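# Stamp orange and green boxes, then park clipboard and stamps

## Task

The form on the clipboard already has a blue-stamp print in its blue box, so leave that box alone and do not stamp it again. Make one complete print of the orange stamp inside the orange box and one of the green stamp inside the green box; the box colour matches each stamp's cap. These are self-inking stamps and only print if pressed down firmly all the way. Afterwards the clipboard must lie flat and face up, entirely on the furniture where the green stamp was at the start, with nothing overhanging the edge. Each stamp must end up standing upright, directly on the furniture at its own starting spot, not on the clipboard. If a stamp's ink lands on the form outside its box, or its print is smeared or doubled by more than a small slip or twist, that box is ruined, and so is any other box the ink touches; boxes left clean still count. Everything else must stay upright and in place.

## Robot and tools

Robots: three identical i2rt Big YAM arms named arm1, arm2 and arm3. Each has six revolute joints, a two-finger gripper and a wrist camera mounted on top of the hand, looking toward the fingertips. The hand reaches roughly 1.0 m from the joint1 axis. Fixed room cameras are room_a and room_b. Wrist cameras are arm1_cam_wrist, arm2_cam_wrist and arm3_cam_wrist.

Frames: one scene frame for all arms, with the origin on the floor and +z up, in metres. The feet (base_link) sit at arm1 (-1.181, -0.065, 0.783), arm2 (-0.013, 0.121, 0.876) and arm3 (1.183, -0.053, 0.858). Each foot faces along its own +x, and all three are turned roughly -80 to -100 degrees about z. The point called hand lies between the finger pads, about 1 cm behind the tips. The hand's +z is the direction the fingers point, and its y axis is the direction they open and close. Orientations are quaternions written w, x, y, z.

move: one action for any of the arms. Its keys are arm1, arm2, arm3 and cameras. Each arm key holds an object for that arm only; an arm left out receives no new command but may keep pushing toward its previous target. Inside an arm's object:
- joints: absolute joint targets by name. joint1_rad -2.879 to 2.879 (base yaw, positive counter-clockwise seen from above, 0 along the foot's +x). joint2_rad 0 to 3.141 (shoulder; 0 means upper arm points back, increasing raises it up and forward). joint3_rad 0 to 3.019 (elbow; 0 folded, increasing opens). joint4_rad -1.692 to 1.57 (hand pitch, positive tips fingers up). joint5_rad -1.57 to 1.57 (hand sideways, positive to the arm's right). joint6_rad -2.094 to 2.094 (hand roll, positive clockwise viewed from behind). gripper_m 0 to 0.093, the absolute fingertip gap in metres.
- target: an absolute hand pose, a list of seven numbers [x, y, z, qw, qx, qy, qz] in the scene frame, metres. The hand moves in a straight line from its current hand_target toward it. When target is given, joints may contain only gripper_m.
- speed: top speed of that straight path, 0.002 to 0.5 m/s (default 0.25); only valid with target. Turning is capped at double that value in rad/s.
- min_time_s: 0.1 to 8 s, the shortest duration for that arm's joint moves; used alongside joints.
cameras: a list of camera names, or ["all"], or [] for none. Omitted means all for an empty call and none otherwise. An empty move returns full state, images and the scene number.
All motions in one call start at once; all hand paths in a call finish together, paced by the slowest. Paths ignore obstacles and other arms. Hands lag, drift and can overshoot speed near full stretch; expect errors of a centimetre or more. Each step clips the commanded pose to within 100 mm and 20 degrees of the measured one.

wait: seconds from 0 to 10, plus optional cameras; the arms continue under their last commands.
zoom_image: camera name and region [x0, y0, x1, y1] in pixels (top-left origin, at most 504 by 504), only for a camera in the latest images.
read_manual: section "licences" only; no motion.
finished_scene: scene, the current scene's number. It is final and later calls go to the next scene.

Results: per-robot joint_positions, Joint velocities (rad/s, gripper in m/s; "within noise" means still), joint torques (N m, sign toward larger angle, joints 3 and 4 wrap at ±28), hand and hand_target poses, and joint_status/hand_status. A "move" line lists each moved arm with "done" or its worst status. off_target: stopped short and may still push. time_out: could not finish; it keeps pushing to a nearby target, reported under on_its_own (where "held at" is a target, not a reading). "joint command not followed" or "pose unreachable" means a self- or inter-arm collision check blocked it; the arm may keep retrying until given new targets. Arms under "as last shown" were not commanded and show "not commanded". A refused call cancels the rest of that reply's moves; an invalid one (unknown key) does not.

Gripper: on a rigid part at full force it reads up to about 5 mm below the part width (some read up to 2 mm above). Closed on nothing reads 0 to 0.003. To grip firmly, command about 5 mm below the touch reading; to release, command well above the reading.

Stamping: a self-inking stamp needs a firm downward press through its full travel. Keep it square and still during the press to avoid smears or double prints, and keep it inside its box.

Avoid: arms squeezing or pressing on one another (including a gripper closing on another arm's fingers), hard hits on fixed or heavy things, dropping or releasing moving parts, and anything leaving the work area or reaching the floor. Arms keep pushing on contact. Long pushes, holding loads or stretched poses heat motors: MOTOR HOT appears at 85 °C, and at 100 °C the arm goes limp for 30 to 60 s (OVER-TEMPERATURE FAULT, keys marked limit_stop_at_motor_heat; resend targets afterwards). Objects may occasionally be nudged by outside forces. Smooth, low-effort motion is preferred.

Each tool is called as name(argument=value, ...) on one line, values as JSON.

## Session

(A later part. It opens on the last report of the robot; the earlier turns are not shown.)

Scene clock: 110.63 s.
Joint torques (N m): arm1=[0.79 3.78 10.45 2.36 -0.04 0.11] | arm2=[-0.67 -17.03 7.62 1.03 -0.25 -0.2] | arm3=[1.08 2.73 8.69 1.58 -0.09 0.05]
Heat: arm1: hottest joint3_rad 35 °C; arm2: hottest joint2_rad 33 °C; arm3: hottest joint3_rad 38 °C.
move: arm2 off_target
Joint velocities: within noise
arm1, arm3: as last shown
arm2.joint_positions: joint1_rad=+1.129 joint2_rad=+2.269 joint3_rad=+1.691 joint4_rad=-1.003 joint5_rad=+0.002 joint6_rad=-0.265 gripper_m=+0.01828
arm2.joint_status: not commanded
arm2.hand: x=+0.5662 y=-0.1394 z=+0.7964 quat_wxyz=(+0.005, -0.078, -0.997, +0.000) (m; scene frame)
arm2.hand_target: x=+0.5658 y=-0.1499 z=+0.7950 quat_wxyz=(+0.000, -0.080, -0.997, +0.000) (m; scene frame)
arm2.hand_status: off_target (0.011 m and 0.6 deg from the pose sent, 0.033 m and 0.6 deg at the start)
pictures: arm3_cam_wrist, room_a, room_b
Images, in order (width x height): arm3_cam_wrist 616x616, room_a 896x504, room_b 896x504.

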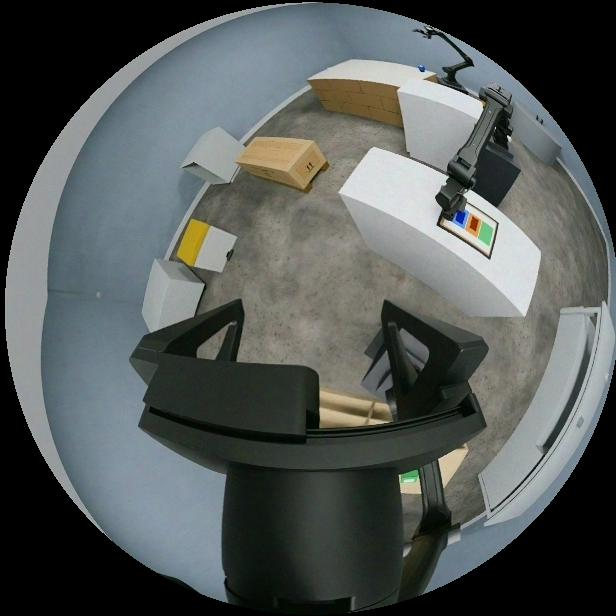

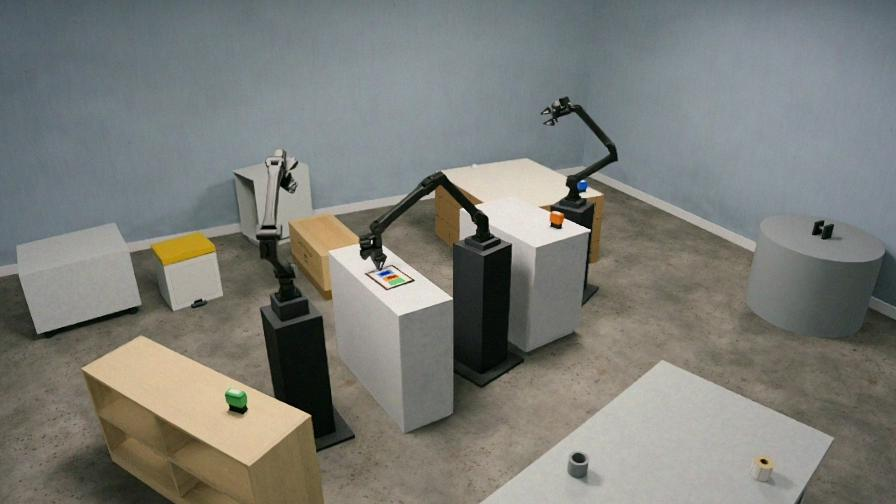

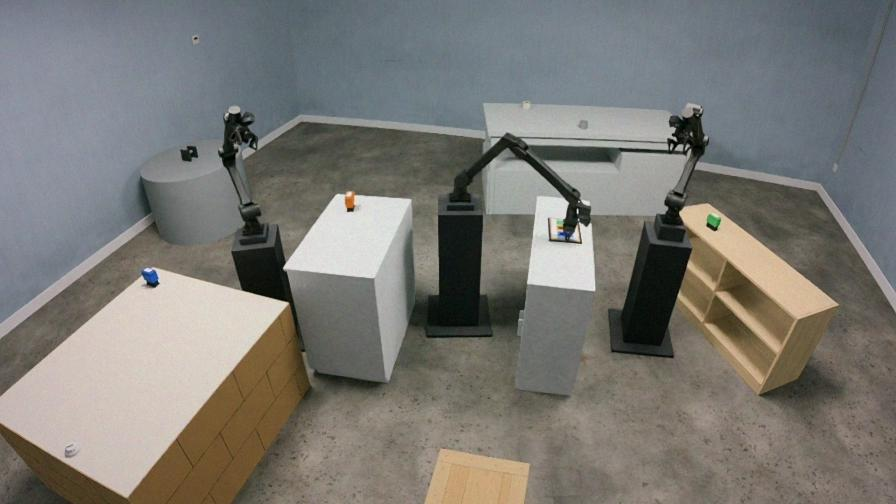

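move(arm2={"target": [0.566, -0.150, 0.775, 0, 0.0802, 0.9968, 0], "speed": 0.05}, cameras=["arm3_cam_wrist", "room_a", "room_b", "arm2_cam_wrist"])

zoom_image(camera="room_a", region=[320, 180, 450, 310])

zoom_image(camera="arm3_cam_wrist", region=[400, 130, 560, 290])

Scene clock: 111.73 s.
Joint torques (N m): arm1=[0.56 4.01 10.41 2.44 -0.03 0.1] | arm2=[-0.62 -15.27 7.2 1.44 -0.24 -0.13] | arm3=[1.14 2.96 8.73 1.62 -0.07 0.09]
Heat: arm1: hottest joint3_rad 35 °C; arm2: hottest joint2_rad 33 °C; arm3: hottest joint3_rad 38 °C.
move: arm2 off_target
Joint velocities: within noise
arm1, arm3: as last shown
arm2.joint_positions: joint1_rad=+1.129 joint2_rad=+2.273 joint3_rad=+1.691 joint4_rad=-0.977 joint5_rad=+0.002 joint6_rad=-0.271 gripper_m=+0.01828
arm2.joint_status: not commanded
arm2.hand: x=+0.5711 y=-0.1416 z=+0.7936 quat_wxyz=(-0.005, -0.075, -0.997, +0.003) (m; scene frame)
arm2.hand_target: x=+0.5655 y=-0.1495 z=+0.7755 quat_wxyz=(+0.000, -0.080, -0.997, +0.000) (m; scene frame)
arm2.hand_status: off_target (0.021 m and 0.9 deg from the pose sent, 0.024 m and 0.6 deg at the start)
pictures: arm2_cam_wrist, arm3_cam_wrist, room_a, room_b
Images, in order (width x height): arm2_cam_wrist 616x616, arm3_cam_wrist 616x616, room_a 896x504, room_b 896x504.

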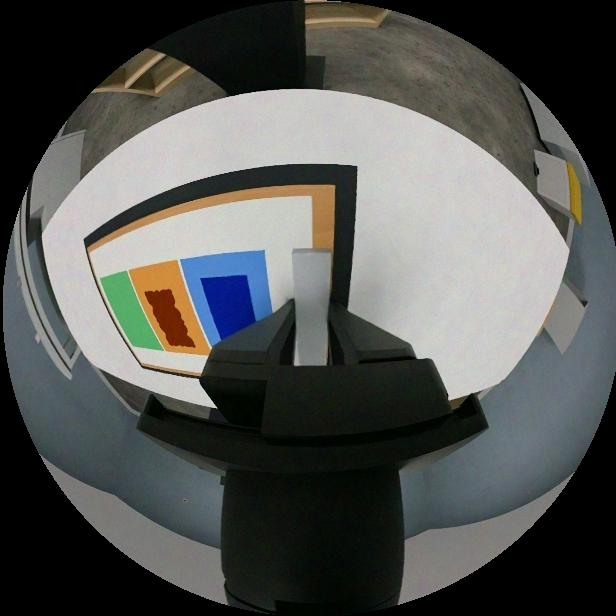

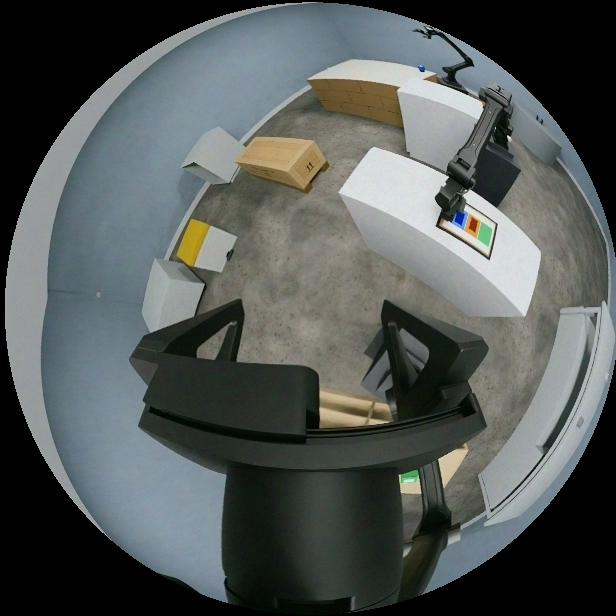

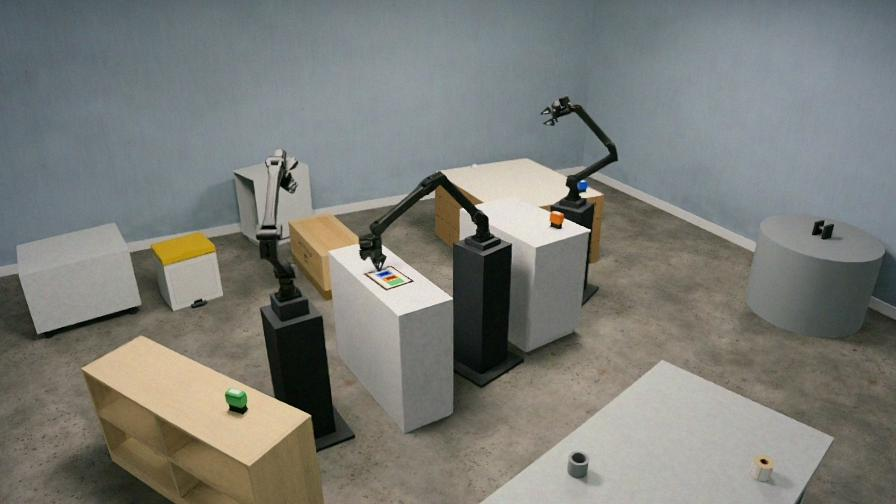

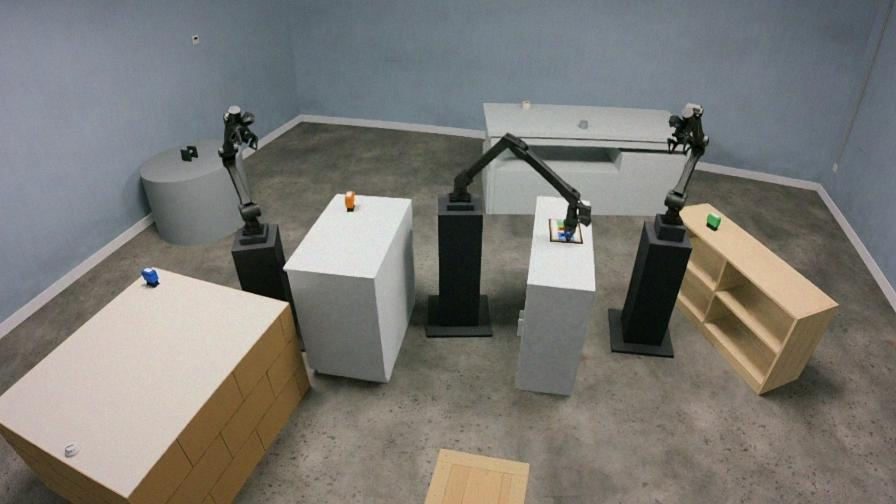

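Scaled by 3.877 from the camera's 896x504 image, which has a finer 1280x720 frame.

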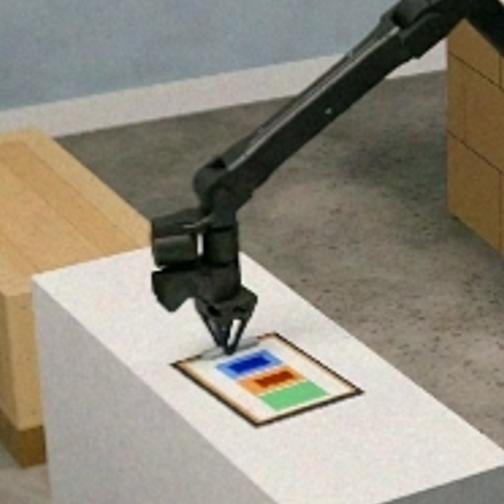

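Scaled by 3.150 from the camera's 616x616 image, which has a finer 880x880 frame.

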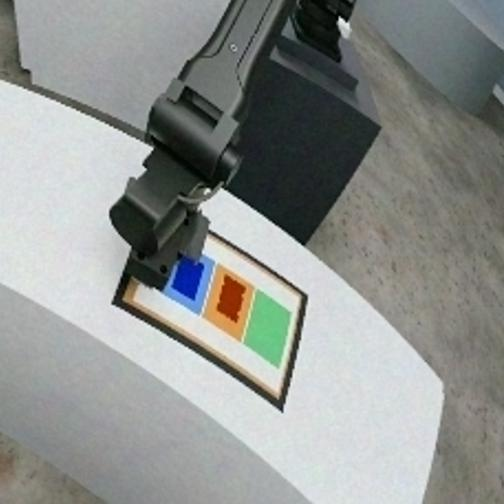

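move(arm2={"joints": {"gripper_m": 0.04}}, cameras=["arm2_cam_wrist"])

move(arm2={"target": [0.570, -0.150, 0.93, 0, 0.0802, 0.9968, 0], "speed": 0.15}, cameras=["arm2_cam_wrist", "room_b"])

zoom_image(camera="room_b", region=[500, 150, 630, 280])

Scene clock: 112.50 s.
Joint torques (N m): arm1=[0.85 4.01 10.35 2.4 -0.05 0.1] | arm2=[-0.32 -15.44 7.21 1.18 -0.25 -0.14] | arm3=[1.03 2.78 8.81 1.7 -0.09 0.05]
Heat: arm1: hottest joint3_rad 35 °C; arm2: hottest joint2_rad 33 °C; arm3: hottest joint3_rad 38 °C.
move: arm2 done
Joint velocities: within noise
arm1.joint_positions: joint1_rad=+0.427 joint2_rad=+0.626 joint3_rad=+1.429 joint4_rad=-1.159 joint5_rad=-0.051 joint6_rad=-0.671 gripper_m=+0.09396
arm1.joint_status: not commanded
arm1.hand: x=-1.0181 y=-0.2637 z=+1.3767 quat_wxyz=(-0.408, -0.090, -0.818, +0.394) (m; scene frame)
arm1.hand_target: x=-1.0204 y=-0.2604 z=+1.3914 quat_wxyz=(-0.417, -0.089, -0.809, +0.404) (m; scene frame)
arm1.hand_status: not commanded
arm2.joint_positions: joint1_rad=+1.126 joint2_rad=+2.274 joint3_rad=+1.691 joint4_rad=-0.970 joint5_rad=+0.002 joint6_rad=-0.271 gripper_m=+0.03982
arm2.joint_status: all done
arm2.hand: x=+0.5717 y=-0.1443 z=+0.7934 quat_wxyz=(-0.008, -0.076, -0.997, +0.004) (m; scene frame)
arm2.hand_target: x=+0.5654 y=-0.1495 z=+0.7754 quat_wxyz=(+0.000, -0.080, -0.997, +0.000) (m; scene frame)
arm2.hand_status: not commanded
arm3: as last shown
pictures: arm2_cam_wrist
Images, in order (width x height): arm2_cam_wrist 616x616.

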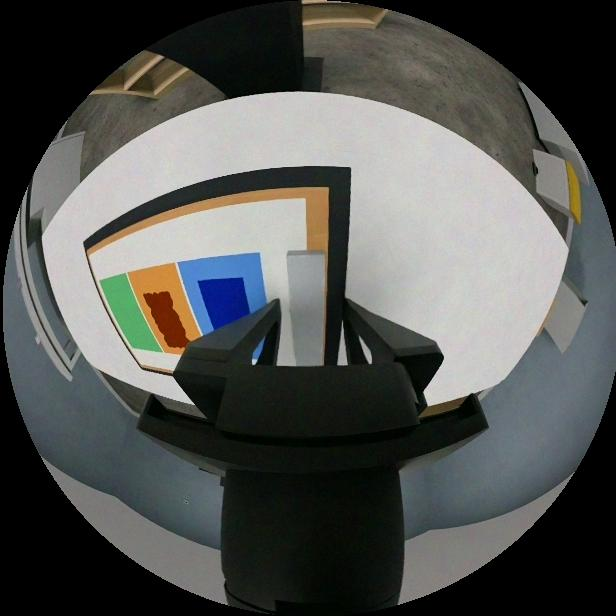

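Scene clock: 114.33 s.
Joint torques (N m): arm1=[0.32 3.84 10.48 2.36 -0.05 0.11] | arm2=[-0.15 -16.97 11.11 0.29 -0.23 -0.11] | arm3=[1.03 2.37 8.68 1.65 -0.06 0.04]
Heat: arm1: hottest joint3_rad 35 °C; arm2: hottest joint2_rad 33 °C; arm3: hottest joint3_rad 38 °C.
move: arm2 off_target
Joint velocities: within noise
arm1, arm3: as last shown
arm2.joint_positions: joint1_rad=+1.126 joint2_rad=+2.121 joint3_rad=+1.773 joint4_rad=-1.255 joint5_rad=+0.002 joint6_rad=-0.271 gripper_m=+0.03991
arm2.joint_status: not commanded
arm2.hand: x=+0.5596 y=-0.1388 z=+0.9155 quat_wxyz=(+0.016, -0.076, -0.997, -0.004) (m; scene frame)
arm2.hand_target: x=+0.5694 y=-0.1497 z=+0.9302 quat_wxyz=(+0.000, -0.080, -0.997, +0.000) (m; scene frame)
arm2.hand_status: off_target (0.021 m and 1.9 deg from the pose sent, 0.137 m and 1.2 deg at the start)
pictures: arm2_cam_wrist, room_b
Images, in order (width x height): arm2_cam_wrist 616x616, room_b 896x504.

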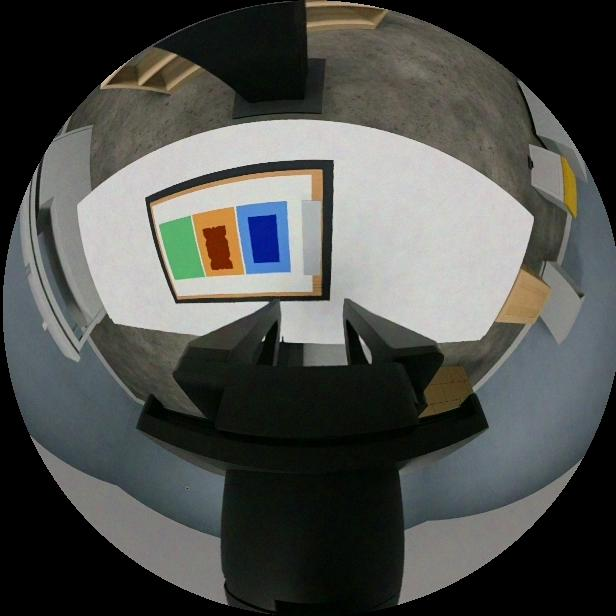

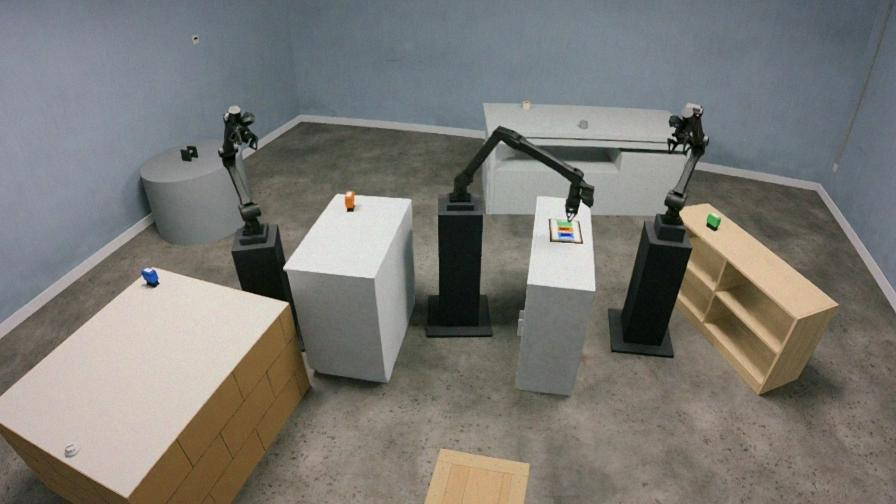

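Scaled by 3.877 from the camera's 896x504 image, which has a finer 1280x720 frame.

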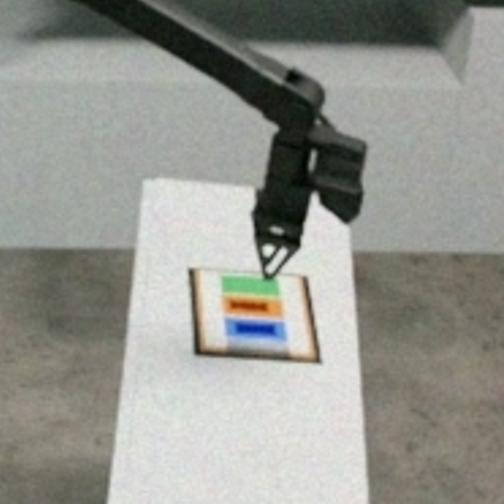

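move(arm2={"joints": {"joint1_rad": -0.6, "joint2_rad": 1.8, "joint3_rad": 1.75, "joint4_rad": -1.4, "joint6_rad": 0.0, "gripper_m": 0.05}, "min_time_s": 3}, cameras=[])

move(arm3={"joints": {"joint1_rad": -1.239, "joint2_rad": 2.03, "joint3_rad": 1.745, "joint4_rad": -1.28, "joint5_rad": 0.0, "joint6_rad": 0.309, "gripper_m": 0.05}, "min_time_s": 3}, cameras=["arm3_cam_wrist", "room_b"])

zoom_image(camera="arm3_cam_wrist", region=[180, 130, 480, 380])

Scene clock: 119.40 s.
Joint torques (N m): arm1=[0.67 3.49 10.36 2.44 -0.05 0.11] | arm2=[1.08 -14.56 8.88 0.62 -0.15 0.01] | arm3=[1.14 2.61 8.75 1.57 -0.04 0.05]
Heat: arm1: hottest joint3_rad 35 °C; arm2: hottest joint3_rad 34 °C; arm3: hottest joint3_rad 38 °C.
move: arm2 done
Joint velocities: within noise
arm1, arm3: as last shown
arm2.joint_positions: joint1_rad=-0.609 joint2_rad=+1.805 joint3_rad=+1.749 joint4_rad=-1.391 joint5_rad=+0.001 joint6_rad=-0.011 gripper_m=+0.04987
arm2.joint_status: all done
arm2.hand: x=-0.3398 y=-0.3678 z=+1.0911 quat_wxyz=(-0.029, -0.878, -0.475, +0.055) (m; scene frame)
arm2.hand_target: x=-0.3340 y=-0.3686 z=+1.0940 quat_wxyz=(-0.029, -0.878, -0.475, +0.053) (m; scene frame)
arm2.hand_status: not commanded
pictures: none
No camera images: "cameras" was empty.

Scene clock: 123.17 s.
Joint torques (N m): arm1=[0.32 3.49 10.37 2.4 -0.06 0.12] | arm2=[1.03 -14.62 8.87 0.64 -0.16 0.03] | arm3=[-0.21 -16.38 13.94 0.23 -0.05 -0.08]
Heat: arm1: hottest joint3_rad 35 °C; arm2: hottest joint3_rad 34 °C; arm3: hottest joint3_rad 38 °C.
move: arm3 done
Joint velocities: within noise
arm1, arm2: as last shown
arm2.joint_positions: joint1_rad=-0.609 joint2_rad=+1.805 joint3_rad=+1.749 joint4_rad=-1.391 joint5_rad=+0.001 joint6_rad=-0.010 gripper_m=+0.04987
arm3.joint_positions: joint1_rad=-1.235 joint2_rad=+2.021 joint3_rad=+1.695 joint4_rad=-1.291 joint5_rad=+0.000 joint6_rad=+0.318 gripper_m=+0.05009
arm3.joint_status: all done
arm3.hand: x=+0.5920 y=-0.1431 z=+0.9308 quat_wxyz=(+0.003, -0.996, +0.083, -0.022) (m; scene frame)
arm3.hand_target: x=+0.5712 y=-0.1436 z=+0.9435 quat_wxyz=(-0.003, -0.997, +0.081, +0.004) (m; scene frame)
arm3.hand_status: not commanded
pictures: arm3_cam_wrist, room_b
Images, in order (width x height): arm3_cam_wrist 616x616, room_b 896x504.

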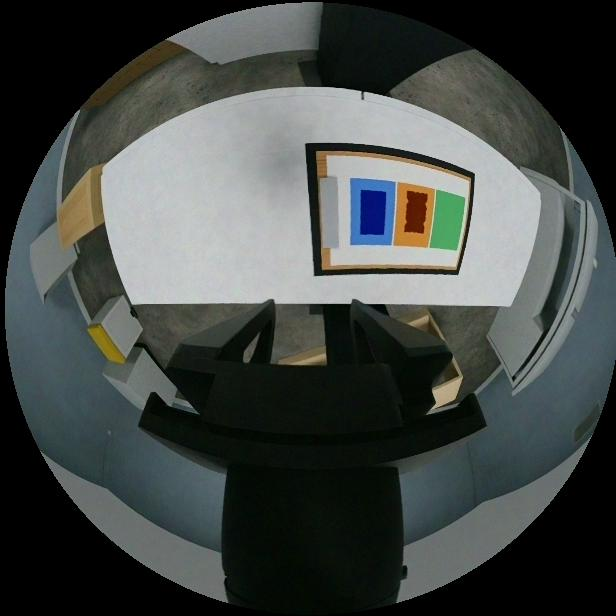

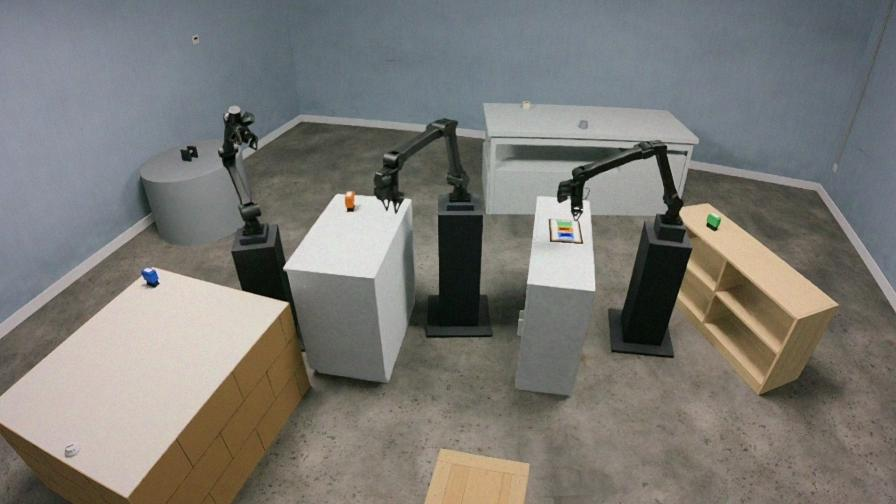

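Scaled by 1.680 from the camera's 616x616 image, which has a finer 880x880 frame.

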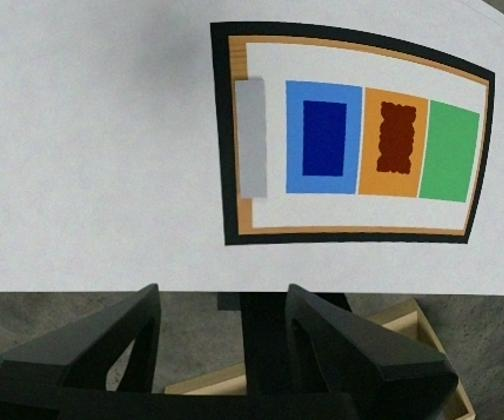

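move(arm3={"target": [0.562, -0.122, 0.85, 0, 0.9988, -0.0497, 0], "speed": 0.15}, cameras=["arm3_cam_wrist", "room_b"])

zoom_image(camera="arm3_cam_wrist", region=[180, 150, 430, 400])

Scene clock: 125.30 s.
Joint torques (N m): arm1=[0.62 3.84 10.43 2.36 -0.05 0.11] | arm2=[1.08 -14.62 8.88 0.61 -0.16 0.03] | arm3=[-1.14 -16.67 9.42 0.44 0 -0.1]
Heat: arm1: hottest joint3_rad 35 °C; arm2: hottest joint3_rad 34 °C; arm3: hottest joint3_rad 39 °C.
move: arm3 off_target
Joint velocities: within noise
arm1, arm2: as last shown
arm3.joint_positions: joint1_rad=-1.263 joint2_rad=+2.125 joint3_rad=+1.674 joint4_rad=-1.116 joint5_rad=+0.002 joint6_rad=+0.221 gripper_m=+0.05009
arm3.joint_status: not commanded
arm3.hand: x=+0.5644 y=-0.1296 z=+0.8609 quat_wxyz=(-0.001, -0.999, +0.049, +0.002) (m; scene frame)
arm3.hand_target: x=+0.5623 y=-0.1220 z=+0.8501 quat_wxyz=(+0.000, -0.999, +0.050, +0.000) (m; scene frame)
arm3.hand_status: off_target (0.013 m and 0.3 deg from the pose sent, 0.089 m and 4.6 deg at the start)
pictures: arm3_cam_wrist, room_b
Images, in order (width x height): arm3_cam_wrist 616x616, room_b 896x504.

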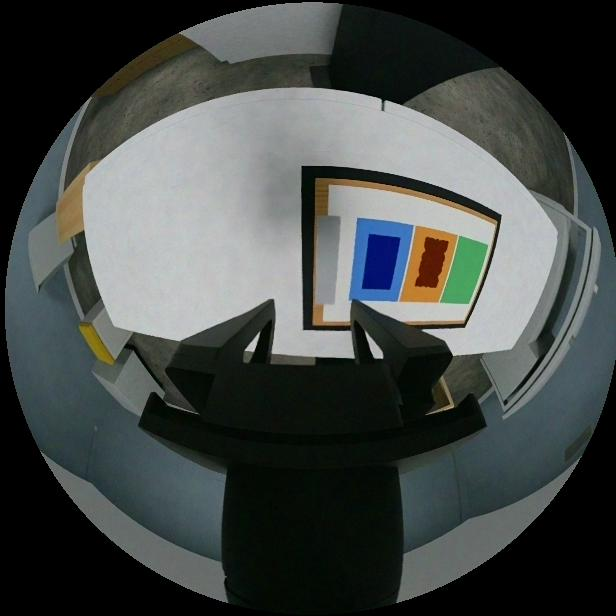

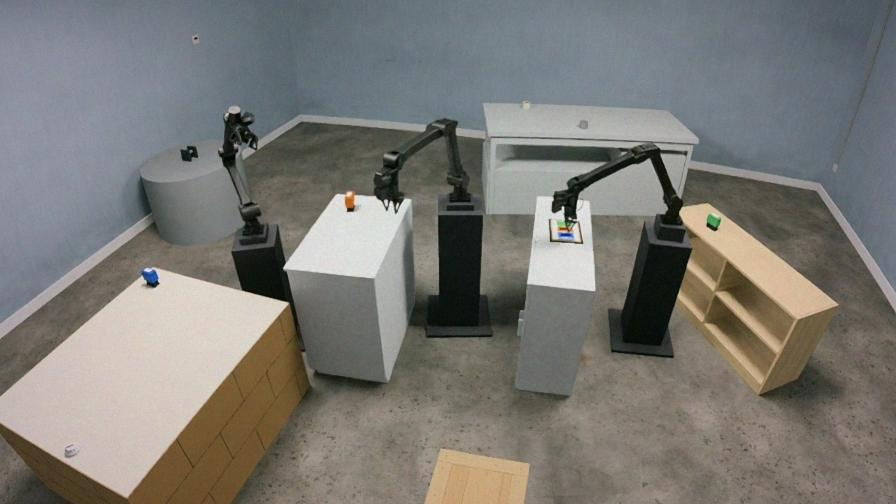

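Scaled by 2.016 from the camera's 616x616 image, which has a finer 880x880 frame.

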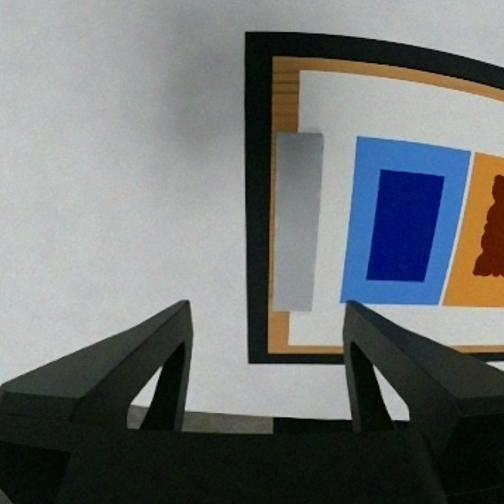

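move(arm3={"target": [0.558, -0.109, 0.82, 0, 0.9988, -0.0497, 0], "speed": 0.1, "joints": {"gripper_m": 0.038}}, cameras=["arm3_cam_wrist", "room_b"])

zoom_image(camera="arm3_cam_wrist", region=[180, 150, 430, 400])

Scene clock: 126.77 s.
Joint torques (N m): arm1=[0.79 3.49 10.41 2.37 -0.04 0.1] | arm2=[1.08 -14.62 8.88 0.62 -0.15 0.02] | arm3=[-0.73 -16.26 8.46 0.44 0.01 -0.08]
Heat: arm1: hottest joint3_rad 35 °C; arm2: hottest joint3_rad 34 °C; arm3: hottest joint3_rad 39 °C.
move: arm3 off_target
Joint velocities: within noise
arm1, arm2: as last shown
arm3.joint_positions: joint1_rad=-1.283 joint2_rad=+2.163 joint3_rad=+1.674 joint4_rad=-1.064 joint5_rad=+0.002 joint6_rad=+0.200 gripper_m=+0.03809
arm3.joint_status: all done
arm3.hand: x=+0.5552 y=-0.1177 z=+0.8383 quat_wxyz=(-0.002, -0.999, +0.048, +0.010) (m; scene frame)
arm3.hand_target: x=+0.5585 y=-0.1090 z=+0.8204 quat_wxyz=(+0.000, -0.999, +0.050, +0.000) (m; scene frame)
arm3.hand_status: off_target (0.020 m and 1.1 deg from the pose sent, 0.046 m and 0.3 deg at the start)
pictures: arm3_cam_wrist, room_b
Images, in order (width x height): arm3_cam_wrist 616x616, room_b 896x504.

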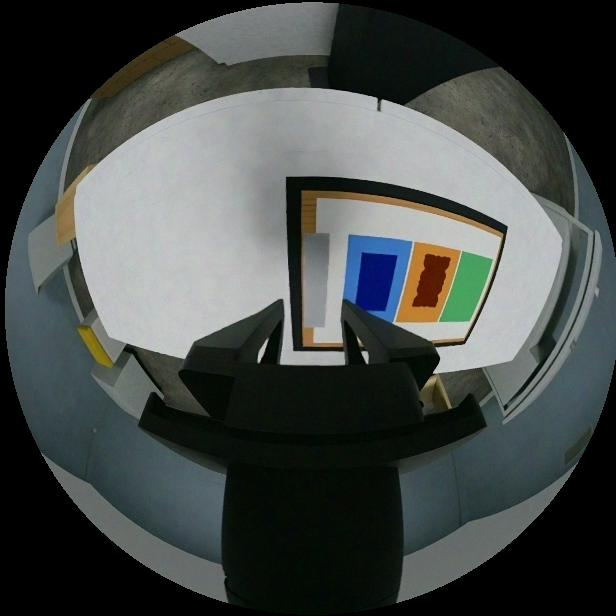

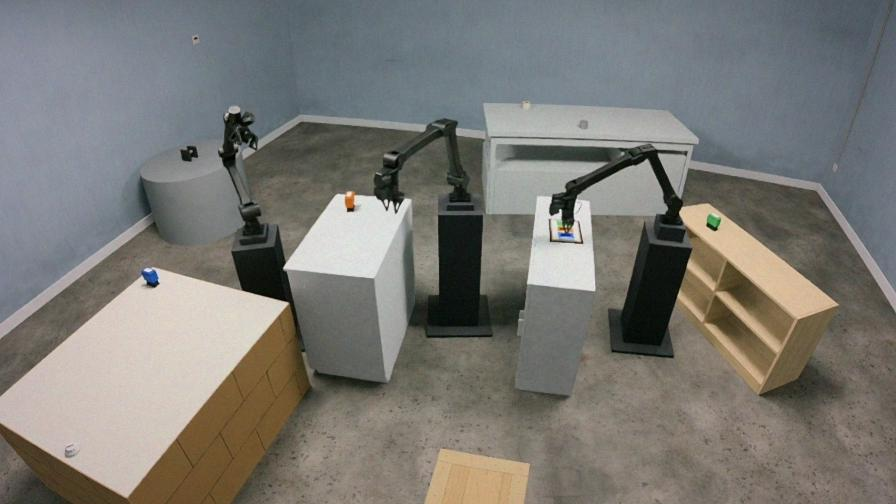

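Scaled by 2.016 from the camera's 616x616 image, which has a finer 880x880 frame.

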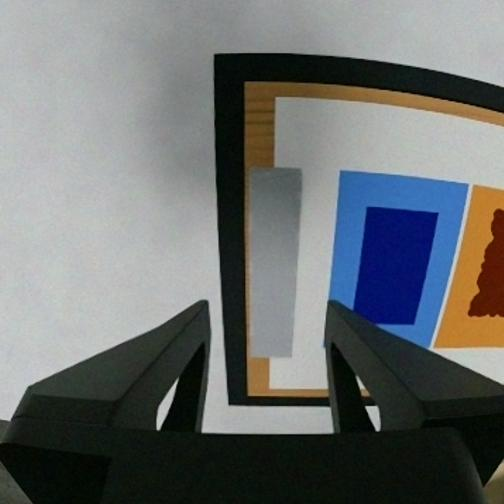

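move(arm3={"target": [0.559, -0.107, 0.778, 0, 0.9988, -0.0497, 0], "speed": 0.06}, cameras=["arm3_cam_wrist", "room_b"])

zoom_image(camera="arm3_cam_wrist", region=[180, 150, 430, 400])

zoom_image(camera="room_b", region=[500, 150, 630, 280])

Scene clock: 128.33 s.
Joint torques (N m): arm1=[0.44 3.66 10.41 2.35 -0.06 0.11] | arm2=[1.08 -14.56 8.85 0.62 -0.16 0.02] | arm3=[-1.2 -15.85 8.21 0.51 -0.03 -0.1]
Heat: arm1: hottest joint3_rad 35 °C; arm2: hottest joint3_rad 34 °C; arm3: hottest joint3_rad 38 °C.
move: arm3 off_target
Joint velocities: within noise
arm1, arm2: as last shown
arm3.joint_positions: joint1_rad=-1.284 joint2_rad=+2.219 joint3_rad=+1.648 joint4_rad=-0.983 joint5_rad=+0.002 joint6_rad=+0.196 gripper_m=+0.03809
arm3.joint_status: not commanded
arm3.hand: x=+0.5563 y=-0.1173 z=+0.7959 quat_wxyz=(-0.002, -0.999, +0.047, +0.009) (m; scene frame)
arm3.hand_target: x=+0.5595 y=-0.1072 z=+0.7785 quat_wxyz=(+0.000, -0.999, +0.050, +0.000) (m; scene frame)
arm3.hand_status: off_target (0.021 m and 1.1 deg from the pose sent, 0.061 m and 1.2 deg at the start)
pictures: arm3_cam_wrist, room_b
Images, in order (width x height): arm3_cam_wrist 616x616, room_b 896x504.

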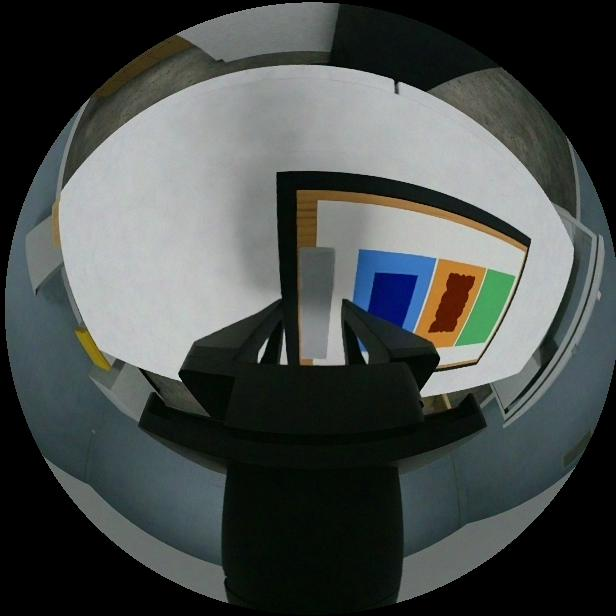

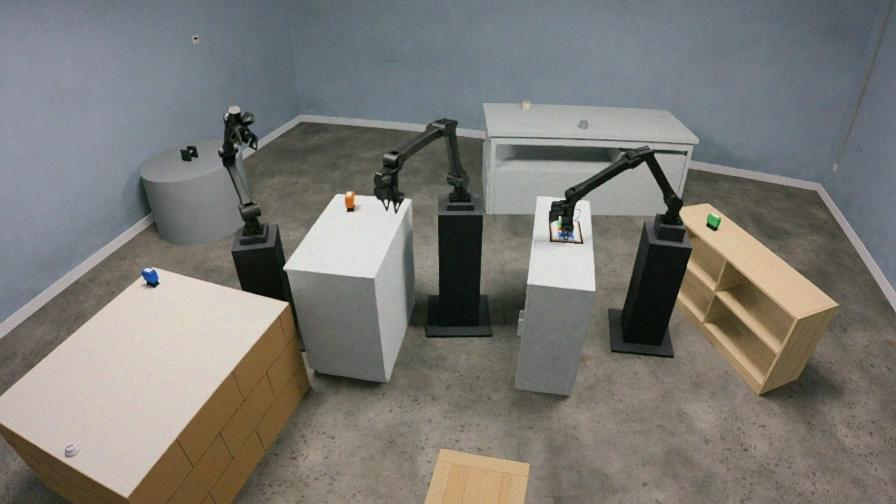

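Scaled by 2.016 from the camera's 616x616 image, which has a finer 880x880 frame.

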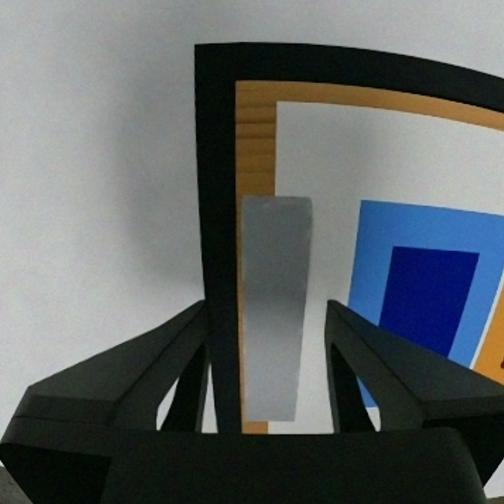

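Scaled by 3.877 from the camera's 896x504 image, which has a finer 1280x720 frame.

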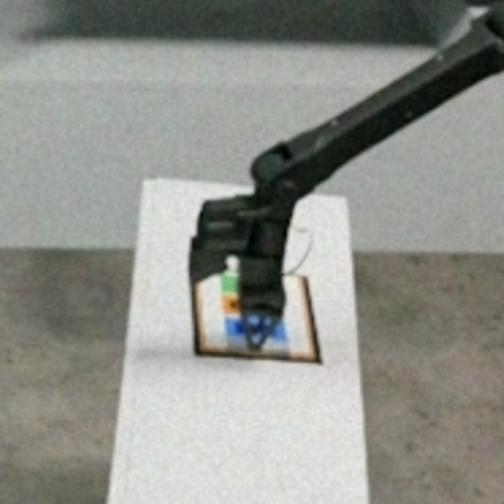

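move(arm3={"target": [0.559, -0.107, 0.764, 0, 0.9988, -0.0497, 0], "speed": 0.05}, cameras=["arm3_cam_wrist"])

zoom_image(camera="arm3_cam_wrist", region=[180, 150, 430, 400])

Scene clock: 129.53 s.
Joint torques (N m): arm1=[0.79 3.66 10.47 2.47 -0.04 0.11] | arm2=[1.03 -14.62 8.85 0.64 -0.15 0.03] | arm3=[-1.55 -15.79 7.97 0.35 0.08 -0.06]
Heat: arm1: hottest joint3_rad 35 °C; arm2: hottest joint3_rad 34 °C; arm3: hottest joint3_rad 38 °C.
move: arm3 off_target
Joint velocities: within noise
arm1, arm2: as last shown
arm3.joint_positions: joint1_rad=-1.284 joint2_rad=+2.236 joint3_rad=+1.648 joint4_rad=-0.958 joint5_rad=+0.002 joint6_rad=+0.195 gripper_m=+0.03809
arm3.joint_status: not commanded
arm3.hand: x=+0.5535 y=-0.1176 z=+0.7853 quat_wxyz=(-0.003, -0.999, +0.046, +0.013) (m; scene frame)
arm3.hand_target: x=+0.5597 y=-0.1072 z=+0.7644 quat_wxyz=(+0.000, -0.999, +0.050, +0.000) (m; scene frame)
arm3.hand_status: off_target (0.024 m and 1.5 deg from the pose sent, 0.033 m and 1.1 deg at the start)
pictures: arm3_cam_wrist
Images, in order (width x height): arm3_cam_wrist 616x616.

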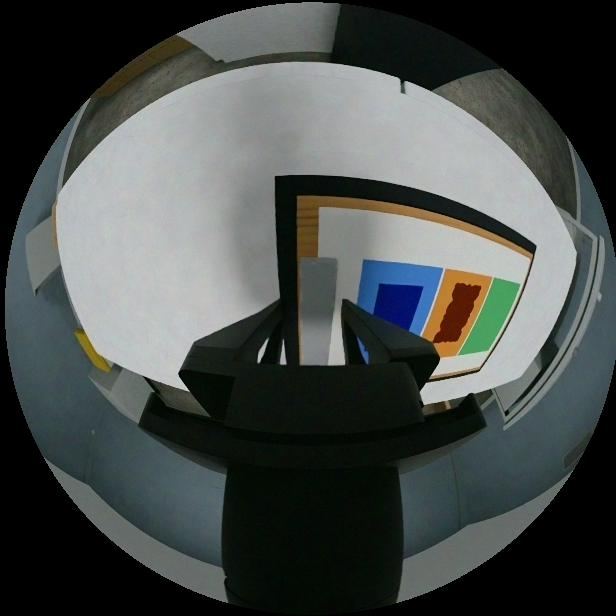

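Scaled by 2.016 from the camera's 616x616 image, which has a finer 880x880 frame.

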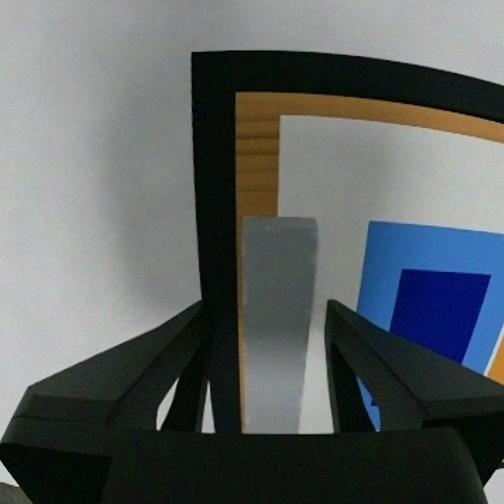

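move(arm3={"target": [0.565, -0.107, 0.752, 0, 0.9988, -0.0497, 0], "speed": 0.05}, cameras=["arm3_cam_wrist"])

zoom_image(camera="arm3_cam_wrist", region=[180, 150, 430, 400])

Scene clock: 130.73 s.
Joint torques (N m): arm1=[0.26 3.9 10.36 2.4 -0.04 0.11] | arm2=[1.03 -14.68 8.88 0.65 -0.15 0.03] | arm3=[-1.26 -15.56 6.67 1.01 -0.08 -0.07]
Heat: arm1: hottest joint3_rad 35 °C; arm2: hottest joint3_rad 34 °C; arm3: hottest joint3_rad 38 °C.
move: arm3 off_target
Joint velocities: within noise
arm1.joint_positions: joint1_rad=+0.427 joint2_rad=+0.626 joint3_rad=+1.429 joint4_rad=-1.159 joint5_rad=-0.051 joint6_rad=-0.671 gripper_m=+0.09396
arm1.joint_status: not commanded
arm1.hand: x=-1.0181 y=-0.2637 z=+1.3767 quat_wxyz=(-0.408, -0.090, -0.818, +0.394) (m; scene frame)
arm1.hand_target: x=-1.0204 y=-0.2604 z=+1.3914 quat_wxyz=(-0.417, -0.089, -0.809, +0.404) (m; scene frame)
arm1.hand_status: not commanded
arm2: as last shown
arm3.joint_positions: joint1_rad=-1.284 joint2_rad=+2.233 joint3_rad=+1.634 joint4_rad=-0.940 joint5_rad=+0.004 joint6_rad=+0.195 gripper_m=+0.03809
arm3.joint_status: not commanded
arm3.hand: x=+0.5543 y=-0.1172 z=+0.7832 quat_wxyz=(-0.003, -0.999, +0.046, +0.017) (m; scene frame)
arm3.hand_target: x=+0.5661 y=-0.1073 z=+0.7533 quat_wxyz=(+0.000, -0.999, +0.050, +0.000) (m; scene frame)
arm3.hand_status: off_target (0.035 m and 2.0 deg from the pose sent, 0.037 m and 1.5 deg at the start)
pictures: arm3_cam_wrist
Images, in order (width x height): arm3_cam_wrist 616x616.

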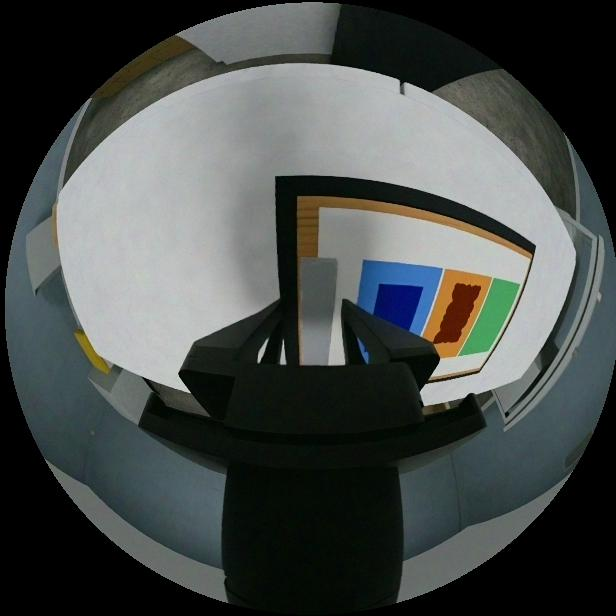

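Scaled by 2.016 from the camera's 616x616 image, which has a finer 880x880 frame.

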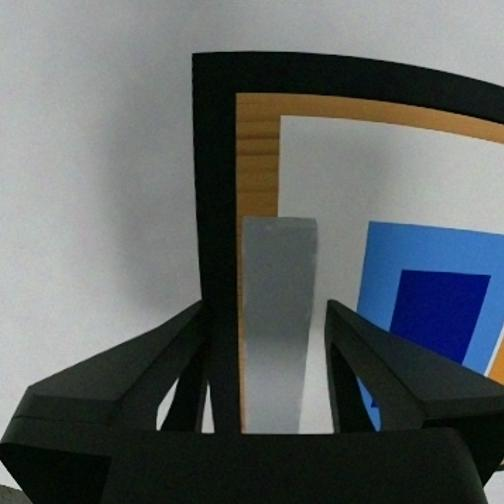

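move(arm3={"joints": {"gripper_m": 0.008}}, cameras=["arm3_cam_wrist"])

zoom_image(camera="arm3_cam_wrist", region=[180, 150, 430, 400])

Scene clock: 131.37 s.
Joint torques (N m): arm1=[0.5 3.72 10.47 2.36 -0.05 0.1] | arm2=[1.03 -14.45 8.87 0.59 -0.16 0.02] | arm3=[-0.97 -15.38 6.76 0.61 -0.03 -0.07]
Heat: arm1: hottest joint3_rad 35 °C; arm2: hottest joint3_rad 34 °C; arm3: hottest joint3_rad 38 °C.
move: arm3 off_target
Joint velocities: within noise
arm1, arm2: as last shown
arm3.joint_positions: joint1_rad=-1.288 joint2_rad=+2.233 joint3_rad=+1.634 joint4_rad=-0.935 joint5_rad=+0.003 joint6_rad=+0.195 gripper_m=+0.01950
arm3.joint_status: gripper_m off_target (ended at +0.01952, target +0.00800)
arm3.hand: x=+0.5533 y=-0.1149 z=+0.7832 quat_wxyz=(-0.003, -0.999, +0.048, +0.019) (m; scene frame)
arm3.hand_target: x=+0.5662 y=-0.1074 z=+0.7532 quat_wxyz=(+0.000, -0.999, +0.050, +0.000) (m; scene frame)
arm3.hand_status: not commanded
pictures: arm3_cam_wrist
Images, in order (width x height): arm3_cam_wrist 616x616.

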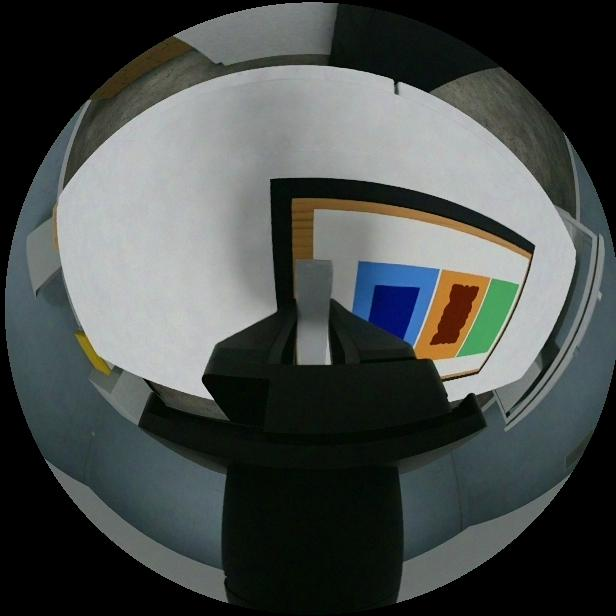

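Scaled by 2.016 from the camera's 616x616 image, which has a finer 880x880 frame.

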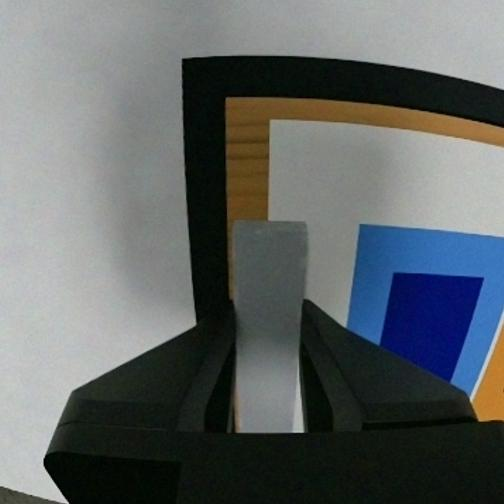

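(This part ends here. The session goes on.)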